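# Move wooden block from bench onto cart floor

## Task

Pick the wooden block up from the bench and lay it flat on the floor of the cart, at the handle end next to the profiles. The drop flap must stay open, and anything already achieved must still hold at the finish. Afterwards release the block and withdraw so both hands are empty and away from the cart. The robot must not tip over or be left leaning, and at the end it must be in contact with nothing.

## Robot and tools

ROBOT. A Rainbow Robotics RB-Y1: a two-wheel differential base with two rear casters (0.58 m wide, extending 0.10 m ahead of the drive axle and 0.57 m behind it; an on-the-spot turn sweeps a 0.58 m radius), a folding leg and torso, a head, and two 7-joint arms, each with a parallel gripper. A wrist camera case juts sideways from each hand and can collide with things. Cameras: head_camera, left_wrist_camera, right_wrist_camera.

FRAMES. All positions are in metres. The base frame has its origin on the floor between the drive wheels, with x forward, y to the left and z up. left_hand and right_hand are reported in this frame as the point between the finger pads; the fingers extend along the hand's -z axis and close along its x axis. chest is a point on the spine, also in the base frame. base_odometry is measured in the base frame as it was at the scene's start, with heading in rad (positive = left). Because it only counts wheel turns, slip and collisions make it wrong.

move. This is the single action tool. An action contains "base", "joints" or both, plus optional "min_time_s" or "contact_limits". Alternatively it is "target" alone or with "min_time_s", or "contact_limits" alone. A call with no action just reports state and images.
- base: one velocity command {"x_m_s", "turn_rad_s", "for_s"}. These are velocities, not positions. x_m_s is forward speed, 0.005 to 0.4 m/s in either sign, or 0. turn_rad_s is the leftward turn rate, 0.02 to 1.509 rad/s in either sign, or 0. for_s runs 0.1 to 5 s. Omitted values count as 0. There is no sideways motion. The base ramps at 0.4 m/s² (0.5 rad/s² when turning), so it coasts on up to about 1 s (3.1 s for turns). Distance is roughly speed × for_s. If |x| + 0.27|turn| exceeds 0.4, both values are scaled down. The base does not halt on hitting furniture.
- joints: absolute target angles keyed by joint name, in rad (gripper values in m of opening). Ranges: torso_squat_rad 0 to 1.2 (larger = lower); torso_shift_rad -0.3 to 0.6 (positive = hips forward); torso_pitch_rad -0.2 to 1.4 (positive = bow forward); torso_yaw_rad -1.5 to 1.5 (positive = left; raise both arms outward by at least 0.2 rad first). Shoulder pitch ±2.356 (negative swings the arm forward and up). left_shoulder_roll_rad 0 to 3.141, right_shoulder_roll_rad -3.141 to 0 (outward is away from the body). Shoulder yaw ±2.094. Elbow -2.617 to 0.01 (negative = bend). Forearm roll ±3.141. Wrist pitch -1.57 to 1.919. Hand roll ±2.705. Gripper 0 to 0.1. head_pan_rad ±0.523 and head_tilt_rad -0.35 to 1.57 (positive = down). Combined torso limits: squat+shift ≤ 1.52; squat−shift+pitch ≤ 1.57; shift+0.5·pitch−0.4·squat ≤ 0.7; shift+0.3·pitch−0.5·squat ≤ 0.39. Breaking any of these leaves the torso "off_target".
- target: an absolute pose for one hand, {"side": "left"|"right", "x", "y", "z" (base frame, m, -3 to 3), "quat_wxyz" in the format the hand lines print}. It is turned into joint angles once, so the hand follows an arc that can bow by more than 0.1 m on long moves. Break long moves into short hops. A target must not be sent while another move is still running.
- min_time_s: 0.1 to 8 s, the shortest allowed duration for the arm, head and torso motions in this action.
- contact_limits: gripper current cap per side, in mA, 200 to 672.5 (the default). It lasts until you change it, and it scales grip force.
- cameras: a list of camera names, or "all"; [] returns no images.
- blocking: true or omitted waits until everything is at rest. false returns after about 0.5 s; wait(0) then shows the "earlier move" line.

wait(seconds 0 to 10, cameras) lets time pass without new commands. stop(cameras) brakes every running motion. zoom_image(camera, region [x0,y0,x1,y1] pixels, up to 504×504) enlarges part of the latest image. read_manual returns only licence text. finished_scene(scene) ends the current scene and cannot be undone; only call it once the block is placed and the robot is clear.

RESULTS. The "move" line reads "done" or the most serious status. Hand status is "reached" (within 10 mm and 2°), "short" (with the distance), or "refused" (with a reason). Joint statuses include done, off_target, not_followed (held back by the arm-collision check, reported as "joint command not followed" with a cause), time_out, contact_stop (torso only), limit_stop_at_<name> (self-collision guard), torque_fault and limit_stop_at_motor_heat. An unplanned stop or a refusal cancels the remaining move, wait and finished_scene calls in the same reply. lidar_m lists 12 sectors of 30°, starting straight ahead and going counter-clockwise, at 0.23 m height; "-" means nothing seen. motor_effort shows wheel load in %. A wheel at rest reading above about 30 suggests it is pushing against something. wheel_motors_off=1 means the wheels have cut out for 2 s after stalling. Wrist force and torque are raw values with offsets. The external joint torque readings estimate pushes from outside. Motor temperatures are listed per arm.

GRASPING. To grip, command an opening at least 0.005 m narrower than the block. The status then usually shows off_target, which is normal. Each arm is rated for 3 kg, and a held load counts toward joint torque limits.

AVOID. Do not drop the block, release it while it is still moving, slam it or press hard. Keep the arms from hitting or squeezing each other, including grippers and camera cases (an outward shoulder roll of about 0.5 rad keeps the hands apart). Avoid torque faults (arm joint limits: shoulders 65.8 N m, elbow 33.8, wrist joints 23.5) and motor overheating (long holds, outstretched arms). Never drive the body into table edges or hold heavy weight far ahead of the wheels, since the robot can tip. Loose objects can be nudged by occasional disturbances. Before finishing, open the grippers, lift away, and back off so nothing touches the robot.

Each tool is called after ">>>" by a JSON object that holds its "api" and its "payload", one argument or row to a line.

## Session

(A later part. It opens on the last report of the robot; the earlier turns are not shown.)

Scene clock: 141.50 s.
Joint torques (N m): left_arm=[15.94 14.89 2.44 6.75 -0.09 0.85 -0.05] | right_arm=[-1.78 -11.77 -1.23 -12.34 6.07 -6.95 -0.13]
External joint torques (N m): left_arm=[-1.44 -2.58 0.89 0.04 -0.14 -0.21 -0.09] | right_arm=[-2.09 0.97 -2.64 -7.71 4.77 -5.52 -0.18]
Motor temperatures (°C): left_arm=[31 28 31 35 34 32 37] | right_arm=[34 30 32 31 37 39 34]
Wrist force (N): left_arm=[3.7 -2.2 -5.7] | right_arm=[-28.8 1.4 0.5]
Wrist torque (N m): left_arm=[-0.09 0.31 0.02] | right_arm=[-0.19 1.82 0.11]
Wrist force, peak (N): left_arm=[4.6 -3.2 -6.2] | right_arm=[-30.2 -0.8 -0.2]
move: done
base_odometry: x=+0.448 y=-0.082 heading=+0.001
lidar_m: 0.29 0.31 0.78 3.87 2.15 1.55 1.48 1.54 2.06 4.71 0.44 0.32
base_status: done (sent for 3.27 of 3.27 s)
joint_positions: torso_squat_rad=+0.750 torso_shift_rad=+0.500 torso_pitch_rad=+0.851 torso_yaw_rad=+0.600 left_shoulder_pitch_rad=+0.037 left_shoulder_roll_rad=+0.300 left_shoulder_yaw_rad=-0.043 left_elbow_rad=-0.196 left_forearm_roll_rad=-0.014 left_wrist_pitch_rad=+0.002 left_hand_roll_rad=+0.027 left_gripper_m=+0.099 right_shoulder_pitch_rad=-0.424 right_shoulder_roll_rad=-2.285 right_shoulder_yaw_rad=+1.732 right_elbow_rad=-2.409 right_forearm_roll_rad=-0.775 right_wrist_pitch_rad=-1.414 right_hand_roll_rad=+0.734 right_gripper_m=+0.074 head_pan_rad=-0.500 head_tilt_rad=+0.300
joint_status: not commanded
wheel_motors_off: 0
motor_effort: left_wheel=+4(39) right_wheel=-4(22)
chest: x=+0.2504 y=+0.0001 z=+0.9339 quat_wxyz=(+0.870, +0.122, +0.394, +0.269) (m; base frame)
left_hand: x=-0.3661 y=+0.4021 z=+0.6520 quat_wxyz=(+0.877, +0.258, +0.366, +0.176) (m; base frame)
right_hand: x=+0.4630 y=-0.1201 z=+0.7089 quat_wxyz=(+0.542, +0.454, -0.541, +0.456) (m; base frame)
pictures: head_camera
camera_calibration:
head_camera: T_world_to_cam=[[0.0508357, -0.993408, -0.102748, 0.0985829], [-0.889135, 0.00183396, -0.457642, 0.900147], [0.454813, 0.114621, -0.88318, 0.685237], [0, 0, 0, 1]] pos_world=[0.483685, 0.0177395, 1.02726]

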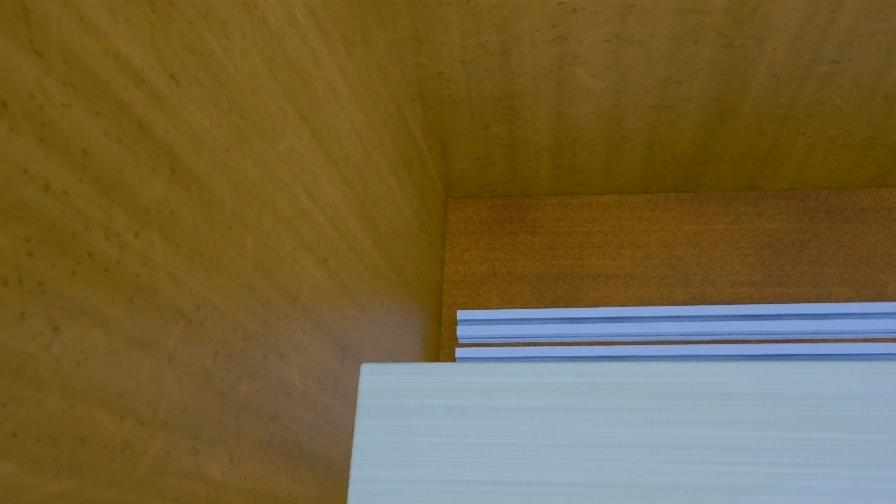

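>>> {"api": "move", "payload": {
  "base": {"x_m_s": 0.05, "for_s": 0.55},
  "cameras": []
}}

>>> {"api": "move", "payload": {
  "target": {"side": "right", "x": 0.466, "y": -0.12, "z": 0.58, "quat_wxyz": [0.561, 0.4304, -0.5214, 0.4777]},
  "min_time_s": 1.5,
  "cameras": ["head_camera"]
}}

>>> {"api": "move", "payload": {
  "target": {"side": "right", "x": 0.466, "y": -0.12, "z": 0.47, "quat_wxyz": [0.5793, 0.4055, -0.5, 0.5]},
  "min_time_s": 1.3,
  "cameras": []
}}

>>> {"api": "move", "payload": {
  "joints": {"head_tilt_rad": 0.65},
  "cameras": ["head_camera"]
}}

Scene clock: 146.50 s.
Joint torques (N m): left_arm=[16.25 15.04 2.2 6.74 -0.03 0.94 0.03] | right_arm=[-2.07 -11.77 -1.09 -12.34 6.14 -6.81 0.08]
External joint torques (N m): left_arm=[-1.12 -2.43 0.65 0.03 -0.08 -0.12 -0.01] | right_arm=[-2.38 0.96 -2.51 -7.7 4.8 -5.38 0.03]
Motor temperatures (°C): left_arm=[31 28 31 35 34 32 37] | right_arm=[34 30 32 31 37 39 34]
Wrist force (N): left_arm=[4.6 -2.4 -5.4] | right_arm=[-28.4 1.4 0.1]
Wrist torque (N m): left_arm=[-0.07 0.45 0.03] | right_arm=[-0.13 1.85 0.14]
Wrist force, peak (N): left_arm=[5.1 -2.8 -5.8] | right_arm=[-30.3 -0.6 0.5]
move: done
base_odometry: x=+0.476 y=-0.082 heading=+0.002
lidar_m: 0.26 0.27 0.68 3.78 2.20 1.57 1.50 1.57 2.11 4.59 0.40 0.28
base_status: done (sent for 0.57 of 0.57 s)
joint_positions: torso_squat_rad=+0.750 torso_shift_rad=+0.500 torso_pitch_rad=+0.851 torso_yaw_rad=+0.600 left_shoulder_pitch_rad=+0.037 left_shoulder_roll_rad=+0.300 left_shoulder_yaw_rad=-0.043 left_elbow_rad=-0.196 left_forearm_roll_rad=-0.014 left_wrist_pitch_rad=+0.002 left_hand_roll_rad=+0.027 left_gripper_m=+0.099 right_shoulder_pitch_rad=-0.424 right_shoulder_roll_rad=-2.285 right_shoulder_yaw_rad=+1.732 right_elbow_rad=-2.409 right_forearm_roll_rad=-0.775 right_wrist_pitch_rad=-1.414 right_hand_roll_rad=+0.734 right_gripper_m=+0.074 head_pan_rad=-0.500 head_tilt_rad=+0.300
joint_status: not commanded
wheel_motors_off: 0
motor_effort: left_wheel=+3(25) right_wheel=-4(20)
chest: x=+0.2504 y=+0.0001 z=+0.9339 quat_wxyz=(+0.870, +0.122, +0.394, +0.269) (m; base frame)
left_hand: x=-0.3662 y=+0.4021 z=+0.6520 quat_wxyz=(+0.877, +0.258, +0.366, +0.176) (m; base frame)
right_hand: x=+0.4630 y=-0.1201 z=+0.7089 quat_wxyz=(+0.542, +0.454, -0.541, +0.456) (m; base frame)
pictures: none
No camera images: "cameras" was empty.

Scene clock: 148.33 s.
Joint torques (N m): left_arm=[16.06 14.76 2.78 6.74 -0.05 0.9 0.02] | right_arm=[-3.74 -9.81 -3.79 -12.14 5.36 -7.43 -0.37]
External joint torques (N m): left_arm=[-1.32 -2.71 1.23 0.03 -0.1 -0.17 -0.02] | right_arm=[-4.69 3.02 -4.68 -7.61 4.18 -5.9 -0.42]
Motor temperatures (°C): left_arm=[31 28 31 35 34 32 37] | right_arm=[34 30 32 31 37 39 34]
Wrist force (N): left_arm=[4.4 -2.4 -5.5] | right_arm=[-28.3 1.1 -1.3]
Wrist torque (N m): left_arm=[-0.02 0.36 0.03] | right_arm=[-0.08 1.87 0.13]
Wrist force, peak (N): left_arm=[5.5 -2.7 -6.0] | right_arm=[-29.9 0.7 -2.4]
move: done
base_odometry: x=+0.476 y=-0.082 heading=+0.002
lidar_m: 0.25 0.27 0.68 3.79 2.19 1.57 1.50 1.57 2.10 4.58 0.40 0.28
base_status: not commanded
joint_positions: torso_squat_rad=+0.750 torso_shift_rad=+0.500 torso_pitch_rad=+0.851 torso_yaw_rad=+0.600 left_shoulder_pitch_rad=+0.037 left_shoulder_roll_rad=+0.300 left_shoulder_yaw_rad=-0.043 left_elbow_rad=-0.196 left_forearm_roll_rad=-0.014 left_wrist_pitch_rad=+0.002 left_hand_roll_rad=+0.027 left_gripper_m=+0.099 right_shoulder_pitch_rad=-0.489 right_shoulder_roll_rad=-1.936 right_shoulder_yaw_rad=+1.659 right_elbow_rad=-2.011 right_forearm_roll_rad=-0.920 right_wrist_pitch_rad=-1.309 right_hand_roll_rad=+0.664 right_gripper_m=+0.074 head_pan_rad=-0.500 head_tilt_rad=+0.300
joint_status: all done
wheel_motors_off: 0
motor_effort: left_wheel=+4(4) right_wheel=-5(5)
chest: x=+0.2504 y=+0.0001 z=+0.9340 quat_wxyz=(+0.870, +0.122, +0.394, +0.269) (m; base frame)
left_hand: x=-0.3662 y=+0.4021 z=+0.6520 quat_wxyz=(+0.877, +0.258, +0.366, +0.176) (m; base frame)
right_hand: x=+0.4657 y=-0.1208 z=+0.5793 quat_wxyz=(+0.563, +0.428, -0.519, +0.480) (m; base frame)
right_hand_status: reached (checked arc, planned for 1.5 s): 1 mm and 0.4 deg off.
pictures: head_camera
camera_calibration:
head_camera: T_world_to_cam=[[0.0508522, -0.993407, -0.102746, 0.0985732], [-0.889073, 0.00183404, -0.457762, 0.90024], [0.454933, 0.114627, -0.883118, 0.685115], [0, 0, 0, 1]] pos_world=[0.483685, 0.0177395, 1.02726]

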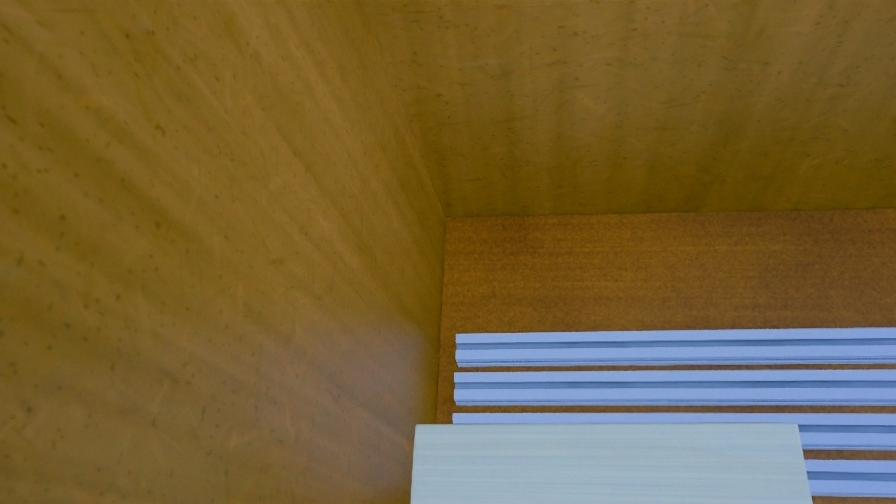

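Scene clock: 149.97 s.
Joint torques (N m): left_arm=[16.28 14.96 2.31 6.6 -0.1 0.97 -0.03] | right_arm=[-2.79 -9.68 -3.81 -10.3 4.16 -7.96 -0.21]
External joint torques (N m): left_arm=[-1.09 -2.52 0.76 -0.11 -0.15 -0.09 -0.07] | right_arm=[-4.08 2.24 -4.36 -6.72 3.25 -6.31 -0.26]
Motor temperatures (°C): left_arm=[31 28 31 35 34 32 37] | right_arm=[34 30 32 31 37 39 34]
Wrist force (N): left_arm=[4.3 -2.1 -5.7] | right_arm=[-27.8 3.0 -4.7]
Wrist torque (N m): left_arm=[-0.11 0.37 0.01] | right_arm=[0.05 1.80 0.16]
Wrist force, peak (N): left_arm=[5.6 -2.5 -5.3] | right_arm=[-29.7 1.7 -2.9]
move: done
base_odometry: x=+0.476 y=-0.082 heading=+0.002
lidar_m: 0.26 0.27 0.66 3.78 2.22 1.57 1.50 1.56 2.11 4.58 0.41 0.28
base_status: not commanded
joint_positions: torso_squat_rad=+0.750 torso_shift_rad=+0.500 torso_pitch_rad=+0.851 torso_yaw_rad=+0.600 left_shoulder_pitch_rad=+0.037 left_shoulder_roll_rad=+0.300 left_shoulder_yaw_rad=-0.043 left_elbow_rad=-0.196 left_forearm_roll_rad=-0.014 left_wrist_pitch_rad=+0.002 left_hand_roll_rad=+0.027 left_gripper_m=+0.099 right_shoulder_pitch_rad=-0.523 right_shoulder_roll_rad=-1.644 right_shoulder_yaw_rad=+1.632 right_elbow_rad=-1.588 right_forearm_roll_rad=-0.969 right_wrist_pitch_rad=-1.273 right_hand_roll_rad=+0.550 right_gripper_m=+0.074 head_pan_rad=-0.500 head_tilt_rad=+0.300
joint_status: all done
wheel_motors_off: 0
motor_effort: left_wheel=+4(4) right_wheel=-4(6)
chest: x=+0.2504 y=+0.0001 z=+0.9340 quat_wxyz=(+0.870, +0.122, +0.394, +0.269) (m; base frame)
left_hand: x=-0.3662 y=+0.4021 z=+0.6520 quat_wxyz=(+0.877, +0.258, +0.366, +0.176) (m; base frame)
right_hand: x=+0.4655 y=-0.1209 z=+0.4693 quat_wxyz=(+0.581, +0.404, -0.498, +0.502) (m; base frame)
right_hand_status: reached (checked arc, planned for 1.3 s): 1 mm and 0.4 deg off.
pictures: none
No camera images: "cameras" was empty.

Scene clock: 150.83 s.
Joint torques (N m): left_arm=[16.09 14.8 2.71 6.58 -0.14 0.85 0.11] | right_arm=[-3.12 -9.34 -3.72 -10.31 4.2 -7.9 -0.39]
External joint torques (N m): left_arm=[-1.29 -2.68 1.16 -0.13 -0.19 -0.22 0.07] | right_arm=[-4.4 2.57 -4.27 -6.73 3.27 -6.24 -0.44]
Motor temperatures (°C): left_arm=[31 28 31 35 34 32 37] | right_arm=[34 30 32 31 37 39 34]
Wrist force (N): left_arm=[4.4 -2.5 -5.4] | right_arm=[-28.1 2.3 -4.4]
Wrist torque (N m): left_arm=[-0.02 0.34 0.04] | right_arm=[-0.11 1.84 0.10]
Wrist force, peak (N): left_arm=[5.5 -2.8 -5.2] | right_arm=[-28.2 2.1 -4.6]
move: done
base_odometry: x=+0.476 y=-0.082 heading=+0.002
lidar_m: 0.26 0.28 0.67 3.79 2.22 1.56 1.50 1.57 2.10 4.60 0.39 0.28
base_status: not commanded
joint_positions: torso_squat_rad=+0.750 torso_shift_rad=+0.500 torso_pitch_rad=+0.851 torso_yaw_rad=+0.600 left_shoulder_pitch_rad=+0.037 left_shoulder_roll_rad=+0.300 left_shoulder_yaw_rad=-0.043 left_elbow_rad=-0.196 left_forearm_roll_rad=-0.014 left_wrist_pitch_rad=+0.002 left_hand_roll_rad=+0.027 left_gripper_m=+0.099 right_shoulder_pitch_rad=-0.523 right_shoulder_roll_rad=-1.644 right_shoulder_yaw_rad=+1.632 right_elbow_rad=-1.588 right_forearm_roll_rad=-0.969 right_wrist_pitch_rad=-1.273 right_hand_roll_rad=+0.550 right_gripper_m=+0.074 head_pan_rad=-0.500 head_tilt_rad=+0.650
joint_status: all done
wheel_motors_off: 0
motor_effort: left_wheel=+3(5) right_wheel=-3(6)
chest: x=+0.2504 y=+0.0001 z=+0.9340 quat_wxyz=(+0.870, +0.122, +0.394, +0.269) (m; base frame)
left_hand: x=-0.3662 y=+0.4021 z=+0.6520 quat_wxyz=(+0.877, +0.258, +0.366, +0.176) (m; base frame)
right_hand: x=+0.4655 y=-0.1209 z=+0.4693 quat_wxyz=(+0.581, +0.404, -0.498, +0.502) (m; base frame)
pictures: head_camera
camera_calibration:
head_camera: T_world_to_cam=[[0.0422449, -0.994478, -0.0960639, 0.0950896], [-0.991497, -0.0298837, -0.126655, 0.594494], [0.123085, 0.100598, -0.987284, 0.931931], [0, 0, 0, 1]] pos_world=[0.470715, 0.0185802, 1.00451]

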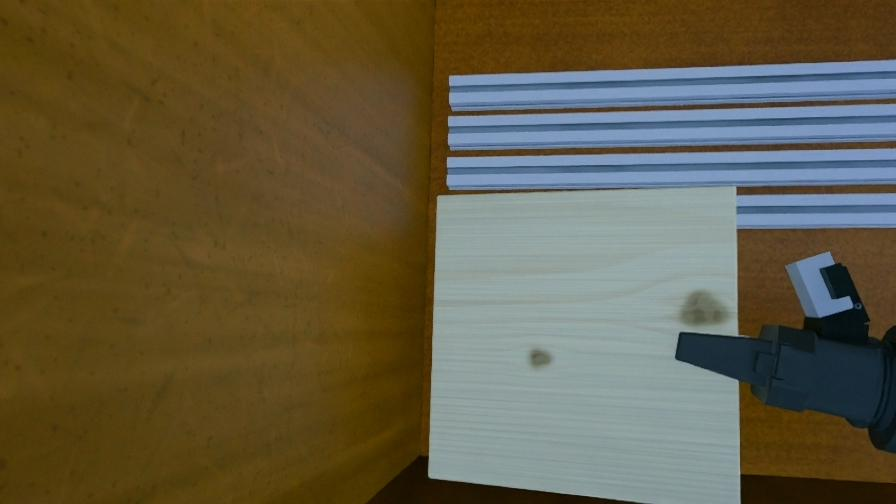

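>>> {"api": "move", "payload": {
  "target": {"side": "right", "x": 0.462, "y": -0.118, "z": 0.395, "quat_wxyz": [0.5793, 0.4055, -0.5, 0.5]},
  "min_time_s": 1.2,
  "cameras": ["head_camera"]
}}

Scene clock: 155.10 s.
Joint torques (N m): left_arm=[16.11 14.82 2.56 6.61 -0.02 0.95 0.07] | right_arm=[-2.4 -8.33 -3.5 -7.38 2.91 -8.63 -0.31]
External joint torques (N m): left_arm=[-1.27 -2.65 1 -0.1 -0.07 -0.12 0.03] | right_arm=[-4.01 1.84 -3.83 -5.36 2.28 -6.84 -0.35]
Motor temperatures (°C): left_arm=[31 28 31 35 34 32 37] | right_arm=[34 30 32 31 37 39 34]
Wrist force (N): left_arm=[4.2 -2.5 -5.9] | right_arm=[-28.0 2.6 -4.7]
Wrist torque (N m): left_arm=[-0.04 0.35 0.02] | right_arm=[0.00 1.80 0.11]
Wrist force, peak (N): left_arm=[5.2 -2.8 -6.0] | right_arm=[-29.4 1.9 -3.8]
move: done
base_odometry: x=+0.476 y=-0.082 heading=+0.002
lidar_m: 0.26 0.27 0.68 3.79 2.21 1.57 1.50 1.56 2.12 4.58 0.40 0.28
base_status: not commanded
joint_positions: torso_squat_rad=+0.750 torso_shift_rad=+0.500 torso_pitch_rad=+0.851 torso_yaw_rad=+0.600 left_shoulder_pitch_rad=+0.037 left_shoulder_roll_rad=+0.300 left_shoulder_yaw_rad=-0.043 left_elbow_rad=-0.196 left_forearm_roll_rad=-0.014 left_wrist_pitch_rad=+0.002 left_hand_roll_rad=+0.027 left_gripper_m=+0.099 right_shoulder_pitch_rad=-0.538 right_shoulder_roll_rad=-1.351 right_shoulder_yaw_rad=+1.629 right_elbow_rad=-1.100 right_forearm_roll_rad=-0.944 right_wrist_pitch_rad=-1.369 right_hand_roll_rad=+0.371 right_gripper_m=+0.074 head_pan_rad=-0.500 head_tilt_rad=+0.650
joint_status: all done
wheel_motors_off: 0
motor_effort: left_wheel=+4(5) right_wheel=-4(6)
chest: x=+0.2504 y=+0.0001 z=+0.9340 quat_wxyz=(+0.870, +0.122, +0.394, +0.269) (m; base frame)
left_hand: x=-0.3662 y=+0.4020 z=+0.6520 quat_wxyz=(+0.877, +0.258, +0.366, +0.176) (m; base frame)
right_hand: x=+0.4614 y=-0.1189 z=+0.3945 quat_wxyz=(+0.581, +0.404, -0.498, +0.502) (m; base frame)
right_hand_status: reached (checked arc, planned for 1.2 s): 1 mm and 0.4 deg off.
pictures: head_camera
camera_calibration:
head_camera: T_world_to_cam=[[0.0422449, -0.994478, -0.0960639, 0.0950896], [-0.991497, -0.0298837, -0.126655, 0.594494], [0.123085, 0.100598, -0.987284, 0.931931], [0, 0, 0, 1]] pos_world=[0.470715, 0.0185802, 1.00451]

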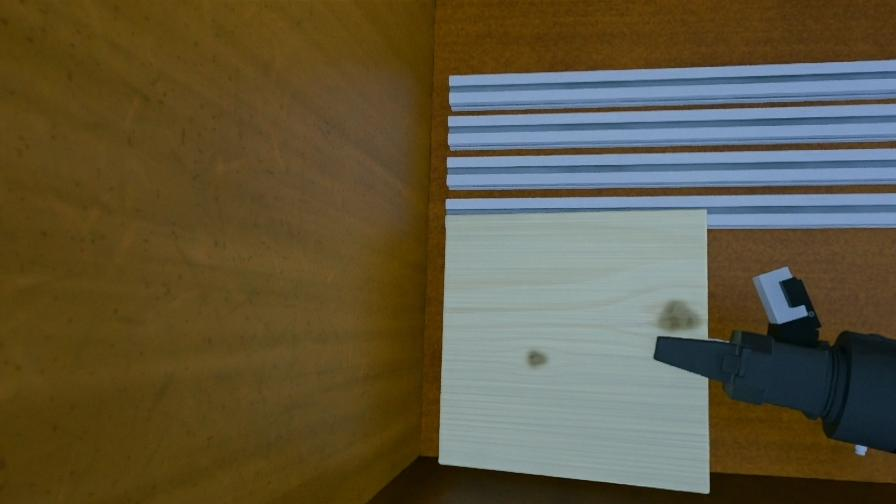

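>>> {"api": "move", "payload": {
  "target": {"side": "right", "x": 0.461, "y": -0.116, "z": 0.367, "quat_wxyz": [0.5793, 0.4055, -0.5, 0.5]},
  "min_time_s": 1,
  "cameras": []
}}

>>> {"api": "move", "payload": {
  "target": {"side": "right", "x": 0.461, "y": -0.114, "z": 0.352, "quat_wxyz": [0.5793, 0.4055, -0.5, 0.5]},
  "min_time_s": 1,
  "cameras": ["head_camera"]
}}

Scene clock: 158.20 s.
Joint torques (N m): left_arm=[16 14.99 2.43 6.7 -0.01 0.91 -0.01] | right_arm=[-2.1 -6.47 -1.99 -5.32 2.25 -8.51 -0.4]
External joint torques (N m): left_arm=[-1.38 -2.48 0.88 -0.01 -0.05 -0.16 -0.05] | right_arm=[-3.79 2.62 -2.19 -4.23 1.81 -6.69 -0.45]
Motor temperatures (°C): left_arm=[31 28 31 35 34 32 37] | right_arm=[34 30 32 31 37 39 34]
Wrist force (N): left_arm=[4.2 -2.7 -5.4] | right_arm=[-28.2 1.7 -4.9]
Wrist torque (N m): left_arm=[-0.02 0.39 0.07] | right_arm=[-0.06 1.79 0.14]
Wrist force, peak (N): left_arm=[5.2 -1.5 -6.3] | right_arm=[-29.2 1.6 -4.2]
move: done
base_odometry: x=+0.476 y=-0.082 heading=+0.002
lidar_m: 0.26 0.28 0.67 3.79 2.20 1.58 1.50 1.57 2.11 4.59 0.40 0.28
base_status: not commanded
joint_positions: torso_squat_rad=+0.750 torso_shift_rad=+0.500 torso_pitch_rad=+0.851 torso_yaw_rad=+0.600 left_shoulder_pitch_rad=+0.037 left_shoulder_roll_rad=+0.300 left_shoulder_yaw_rad=-0.043 left_elbow_rad=-0.196 left_forearm_roll_rad=-0.014 left_wrist_pitch_rad=+0.002 left_hand_roll_rad=+0.027 left_gripper_m=+0.099 right_shoulder_pitch_rad=-0.543 right_shoulder_roll_rad=-1.209 right_shoulder_yaw_rad=+1.630 right_elbow_rad=-0.844 right_forearm_roll_rad=-0.936 right_wrist_pitch_rad=-1.427 right_hand_roll_rad=+0.273 right_gripper_m=+0.074 head_pan_rad=-0.500 head_tilt_rad=+0.650
joint_status: all done
wheel_motors_off: 0
motor_effort: left_wheel=+5(5) right_wheel=-3(5)
chest: x=+0.2504 y=+0.0001 z=+0.9340 quat_wxyz=(+0.870, +0.122, +0.394, +0.269) (m; base frame)
left_hand: x=-0.3662 y=+0.4020 z=+0.6520 quat_wxyz=(+0.877, +0.258, +0.366, +0.176) (m; base frame)
right_hand: x=+0.4606 y=-0.1167 z=+0.3669 quat_wxyz=(+0.581, +0.403, -0.497, +0.503) (m; base frame)
right_hand_status: reached (checked arc, planned for 1.0 s): 1 mm and 0.6 deg off.
pictures: none
No camera images: "cameras" was empty.

Scene clock: 159.53 s.
Joint torques (N m): left_arm=[16.08 15.01 2.5 6.55 -0.03 0.99 0] | right_arm=[0.84 -6.3 -1.35 0.62 -0.69 -0.06 -0.71]
External joint torques (N m): left_arm=[-1.28 -2.45 0.95 -0.15 -0.08 -0.07 -0.04] | right_arm=[-0.86 1.89 -1.41 0.91 -0.96 1.82 -0.77]
Motor temperatures (°C): left_arm=[31 28 31 35 34 32 37] | right_arm=[34 30 32 31 37 39 34]
Wrist force (N): left_arm=[3.9 -2.1 -5.2] | right_arm=[-8.8 3.3 3.4]
Wrist torque (N m): left_arm=[-0.04 0.30 0.10] | right_arm=[0.02 -2.47 0.95]
Wrist force, peak (N): left_arm=[5.2 -2.8 -5.7] | right_arm=[-28.5 1.2 -4.8]
move: done
base_odometry: x=+0.476 y=-0.082 heading=+0.002
lidar_m: 0.27 0.27 0.68 3.79 2.21 1.58 1.50 1.57 2.11 4.58 0.41 0.29
base_status: not commanded
joint_positions: torso_squat_rad=+0.750 torso_shift_rad=+0.500 torso_pitch_rad=+0.850 torso_yaw_rad=+0.600 left_shoulder_pitch_rad=+0.037 left_shoulder_roll_rad=+0.300 left_shoulder_yaw_rad=-0.043 left_elbow_rad=-0.196 left_forearm_roll_rad=-0.014 left_wrist_pitch_rad=+0.002 left_hand_roll_rad=+0.027 left_gripper_m=+0.099 right_shoulder_pitch_rad=-0.545 right_shoulder_roll_rad=-1.097 right_shoulder_yaw_rad=+1.631 right_elbow_rad=-0.636 right_forearm_roll_rad=-0.931 right_wrist_pitch_rad=-1.484 right_hand_roll_rad=+0.189 right_gripper_m=+0.074 head_pan_rad=-0.500 head_tilt_rad=+0.650
joint_status: all done
wheel_motors_off: 0
motor_effort: left_wheel=+1(5) right_wheel=+0(5)
chest: x=+0.2500 y=+0.0000 z=+0.9342 quat_wxyz=(+0.870, +0.122, +0.394, +0.269) (m; base frame)
left_hand: x=-0.3663 y=+0.4021 z=+0.6517 quat_wxyz=(+0.877, +0.258, +0.365, +0.177) (m; base frame)
right_hand: x=+0.4609 y=-0.1141 z=+0.3530 quat_wxyz=(+0.580, +0.404, -0.499, +0.501) (m; base frame)
right_hand_status: reached (checked arc, planned for 1.0 s): 1 mm and 0.3 deg off.
pictures: head_camera
camera_calibration:
head_camera: T_world_to_cam=[[0.0422225, -0.994491, -0.0959386, 0.0950439], [-0.991385, -0.0297864, -0.127545, 0.594899], [0.123984, 0.100497, -0.987182, 0.93196], [0, 0, 0, 1]] pos_world=[0.470213, 0.0185807, 1.00501]

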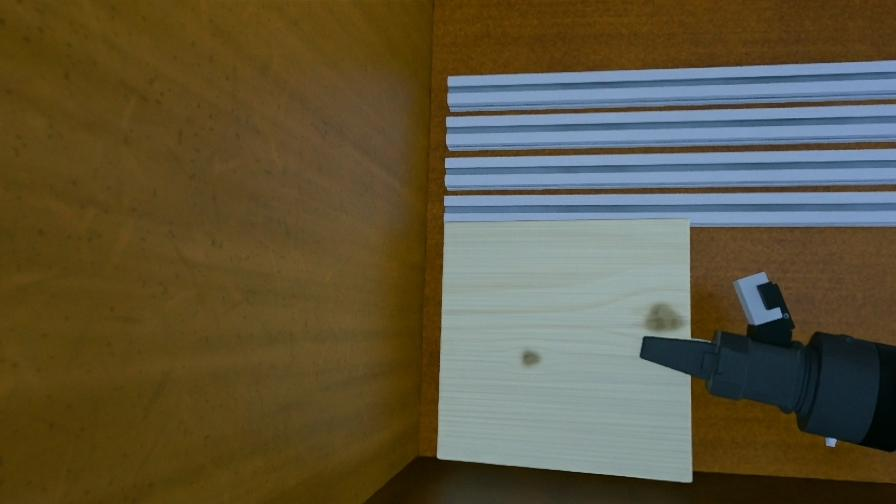

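>>> {"api": "move", "payload": {
  "joints": {"right_gripper_m": 0.084},
  "cameras": []
}}

>>> {"api": "move", "payload": {
  "joints": {"right_gripper_m": 0.1},
  "cameras": []
}}

>>> {"api": "move", "payload": {
  "target": {"side": "right", "x": 0.456, "y": -0.146, "z": 0.349, "quat_wxyz": [0.5793, 0.4055, -0.5, 0.5]},
  "min_time_s": 1.2,
  "cameras": ["head_camera"]
}}

Scene clock: 161.70 s.
Joint torques (N m): left_arm=[16.06 15.26 2.31 6.45 0 0.82 0.07] | right_arm=[0.64 -7.01 -1.18 -0.44 0.1 -3.86 -0.18]
External joint torques (N m): left_arm=[-1.3 -2.21 0.76 -0.26 -0.05 -0.25 0.03] | right_arm=[-1.07 1.17 -1.24 -0.16 -0.17 -1.99 -0.22]
Motor temperatures (°C): left_arm=[31 28 31 35 34 32 37] | right_arm=[34 30 32 31 36 39 34]
Wrist force (N): left_arm=[4.9 -2.0 -6.0] | right_arm=[-16.6 2.0 -3.9]
Wrist torque (N m): left_arm=[-0.08 0.45 0.04] | right_arm=[-0.23 -0.60 -0.18]
Wrist force, peak (N): left_arm=[5.4 -2.7 -5.5] | right_arm=[-17.5 1.7 -4.0]
move: done
base_odometry: x=+0.476 y=-0.082 heading=+0.002
lidar_m: 0.26 0.28 0.70 3.79 2.20 1.58 1.49 1.58 2.10 4.58 0.40 0.28
base_status: not commanded
joint_positions: torso_squat_rad=+0.750 torso_shift_rad=+0.500 torso_pitch_rad=+0.850 torso_yaw_rad=+0.600 left_shoulder_pitch_rad=+0.037 left_shoulder_roll_rad=+0.300 left_shoulder_yaw_rad=-0.043 left_elbow_rad=-0.196 left_forearm_roll_rad=-0.014 left_wrist_pitch_rad=+0.002 left_hand_roll_rad=+0.027 left_gripper_m=+0.099 right_shoulder_pitch_rad=-0.545 right_shoulder_roll_rad=-1.097 right_shoulder_yaw_rad=+1.631 right_elbow_rad=-0.635 right_forearm_roll_rad=-0.931 right_wrist_pitch_rad=-1.484 right_hand_roll_rad=+0.189 right_gripper_m=+0.084 head_pan_rad=-0.500 head_tilt_rad=+0.650
joint_status: all done
wheel_motors_off: 0
motor_effort: left_wheel=+3(4) right_wheel=-2(3)
chest: x=+0.2501 y=+0.0000 z=+0.9341 quat_wxyz=(+0.870, +0.122, +0.394, +0.269) (m; base frame)
left_hand: x=-0.3662 y=+0.4021 z=+0.6518 quat_wxyz=(+0.877, +0.258, +0.365, +0.177) (m; base frame)
right_hand: x=+0.4608 y=-0.1141 z=+0.3526 quat_wxyz=(+0.580, +0.404, -0.498, +0.502) (m; base frame)
pictures: none
No camera images: "cameras" was empty.

Scene clock: 162.33 s.
Joint torques (N m): left_arm=[16.05 15.01 2.46 6.66 0.05 0.91 -0.01] | right_arm=[1.52 -8.23 -1.29 -0.23 0.13 -3.89 -0.18]
External joint torques (N m): left_arm=[-1.32 -2.46 0.91 -0.05 0 -0.15 -0.05] | right_arm=[-0.18 -0.06 -1.35 0.06 -0.15 -2.01 -0.23]
Motor temperatures (°C): left_arm=[31 28 31 35 34 32 37] | right_arm=[34 30 32 31 36 39 34]
Wrist force (N): left_arm=[4.5 -2.5 -5.3] | right_arm=[-16.6 2.2 -6.4]
Wrist torque (N m): left_arm=[0.00 0.41 0.07] | right_arm=[-0.18 -0.79 -0.22]
Wrist force, peak (N): left_arm=[4.9 -2.1 -5.7] | right_arm=[-16.8 2.2 -7.8]
move: done
base_odometry: x=+0.476 y=-0.082 heading=+0.002
lidar_m: 0.27 0.27 0.69 3.79 2.20 1.57 1.50 1.56 2.10 4.59 0.41 0.28
base_status: not commanded
joint_positions: torso_squat_rad=+0.750 torso_shift_rad=+0.500 torso_pitch_rad=+0.850 torso_yaw_rad=+0.600 left_shoulder_pitch_rad=+0.037 left_shoulder_roll_rad=+0.300 left_shoulder_yaw_rad=-0.043 left_elbow_rad=-0.196 left_forearm_roll_rad=-0.014 left_wrist_pitch_rad=+0.002 left_hand_roll_rad=+0.027 left_gripper_m=+0.099 right_shoulder_pitch_rad=-0.546 right_shoulder_roll_rad=-1.097 right_shoulder_yaw_rad=+1.631 right_elbow_rad=-0.635 right_forearm_roll_rad=-0.931 right_wrist_pitch_rad=-1.483 right_hand_roll_rad=+0.189 right_gripper_m=+0.099 head_pan_rad=-0.500 head_tilt_rad=+0.650
joint_status: all done
wheel_motors_off: 0
motor_effort: left_wheel=+4(4) right_wheel=-2(4)
chest: x=+0.2501 y=+0.0000 z=+0.9341 quat_wxyz=(+0.870, +0.122, +0.394, +0.269) (m; base frame)
left_hand: x=-0.3663 y=+0.4020 z=+0.6518 quat_wxyz=(+0.877, +0.258, +0.365, +0.177) (m; base frame)
right_hand: x=+0.4608 y=-0.1139 z=+0.3526 quat_wxyz=(+0.580, +0.404, -0.498, +0.501) (m; base frame)
pictures: none
No camera images: "cameras" was empty.

Scene clock: 163.87 s.
Joint torques (N m): left_arm=[16 15.07 2.25 6.64 -0.08 0.92 0.04] | right_arm=[2.95 -7.2 -2.18 0.45 -0.59 -4.2 0]
External joint torques (N m): left_arm=[-1.36 -2.4 0.7 -0.07 -0.13 -0.15 0] | right_arm=[-0.7 0.17 -1.7 -0.68 -0.43 -2.31 -0.05]
Motor temperatures (°C): left_arm=[31 28 31 35 34 32 37] | right_arm=[34 30 31 31 36 39 34]
Wrist force (N): left_arm=[4.7 -2.9 -5.2] | right_arm=[-16.5 1.3 -1.4]
Wrist torque (N m): left_arm=[0.02 0.42 0.04] | right_arm=[-0.23 -0.33 -0.13]
Wrist force, peak (N): left_arm=[4.3 -3.1 -6.0] | right_arm=[-17.1 4.6 -6.2]
move: done
base_odometry: x=+0.476 y=-0.082 heading=+0.002
lidar_m: 0.26 0.28 0.68 3.78 2.20 1.58 1.50 1.57 2.11 4.58 0.41 0.28
base_status: not commanded
joint_positions: torso_squat_rad=+0.750 torso_shift_rad=+0.500 torso_pitch_rad=+0.850 torso_yaw_rad=+0.600 left_shoulder_pitch_rad=+0.037 left_shoulder_roll_rad=+0.300 left_shoulder_yaw_rad=-0.043 left_elbow_rad=-0.196 left_forearm_roll_rad=-0.014 left_wrist_pitch_rad=+0.002 left_hand_roll_rad=+0.027 left_gripper_m=+0.099 right_shoulder_pitch_rad=-0.372 right_shoulder_roll_rad=-0.949 right_shoulder_yaw_rad=+0.918 right_elbow_rad=-0.314 right_forearm_roll_rad=-0.304 right_wrist_pitch_rad=-1.569 right_hand_roll_rad=-0.027 right_gripper_m=+0.099 head_pan_rad=-0.500 head_tilt_rad=+0.650
joint_status: all done
wheel_motors_off: 0
motor_effort: left_wheel=+3(4) right_wheel=-3(6)
chest: x=+0.2501 y=+0.0000 z=+0.9341 quat_wxyz=(+0.870, +0.122, +0.394, +0.269) (m; base frame)
left_hand: x=-0.3662 y=+0.4021 z=+0.6518 quat_wxyz=(+0.877, +0.258, +0.366, +0.177) (m; base frame)
right_hand: x=+0.4558 y=-0.1460 z=+0.3492 quat_wxyz=(+0.584, +0.401, -0.495, +0.503) (m; base frame)
right_hand_status: reached (checked arc, planned for 1.2 s): 0 mm and 1.1 deg off.
pictures: head_camera
camera_calibration:
head_camera: T_world_to_cam=[[0.04229, -0.994479, -0.0960368, 0.0950783], [-0.991433, -0.0298815, -0.127151, 0.5948], [0.123579, 0.100591, -0.987223, 0.931957], [0, 0, 0, 1]] pos_world=[0.470514, 0.0185802, 1.00481]

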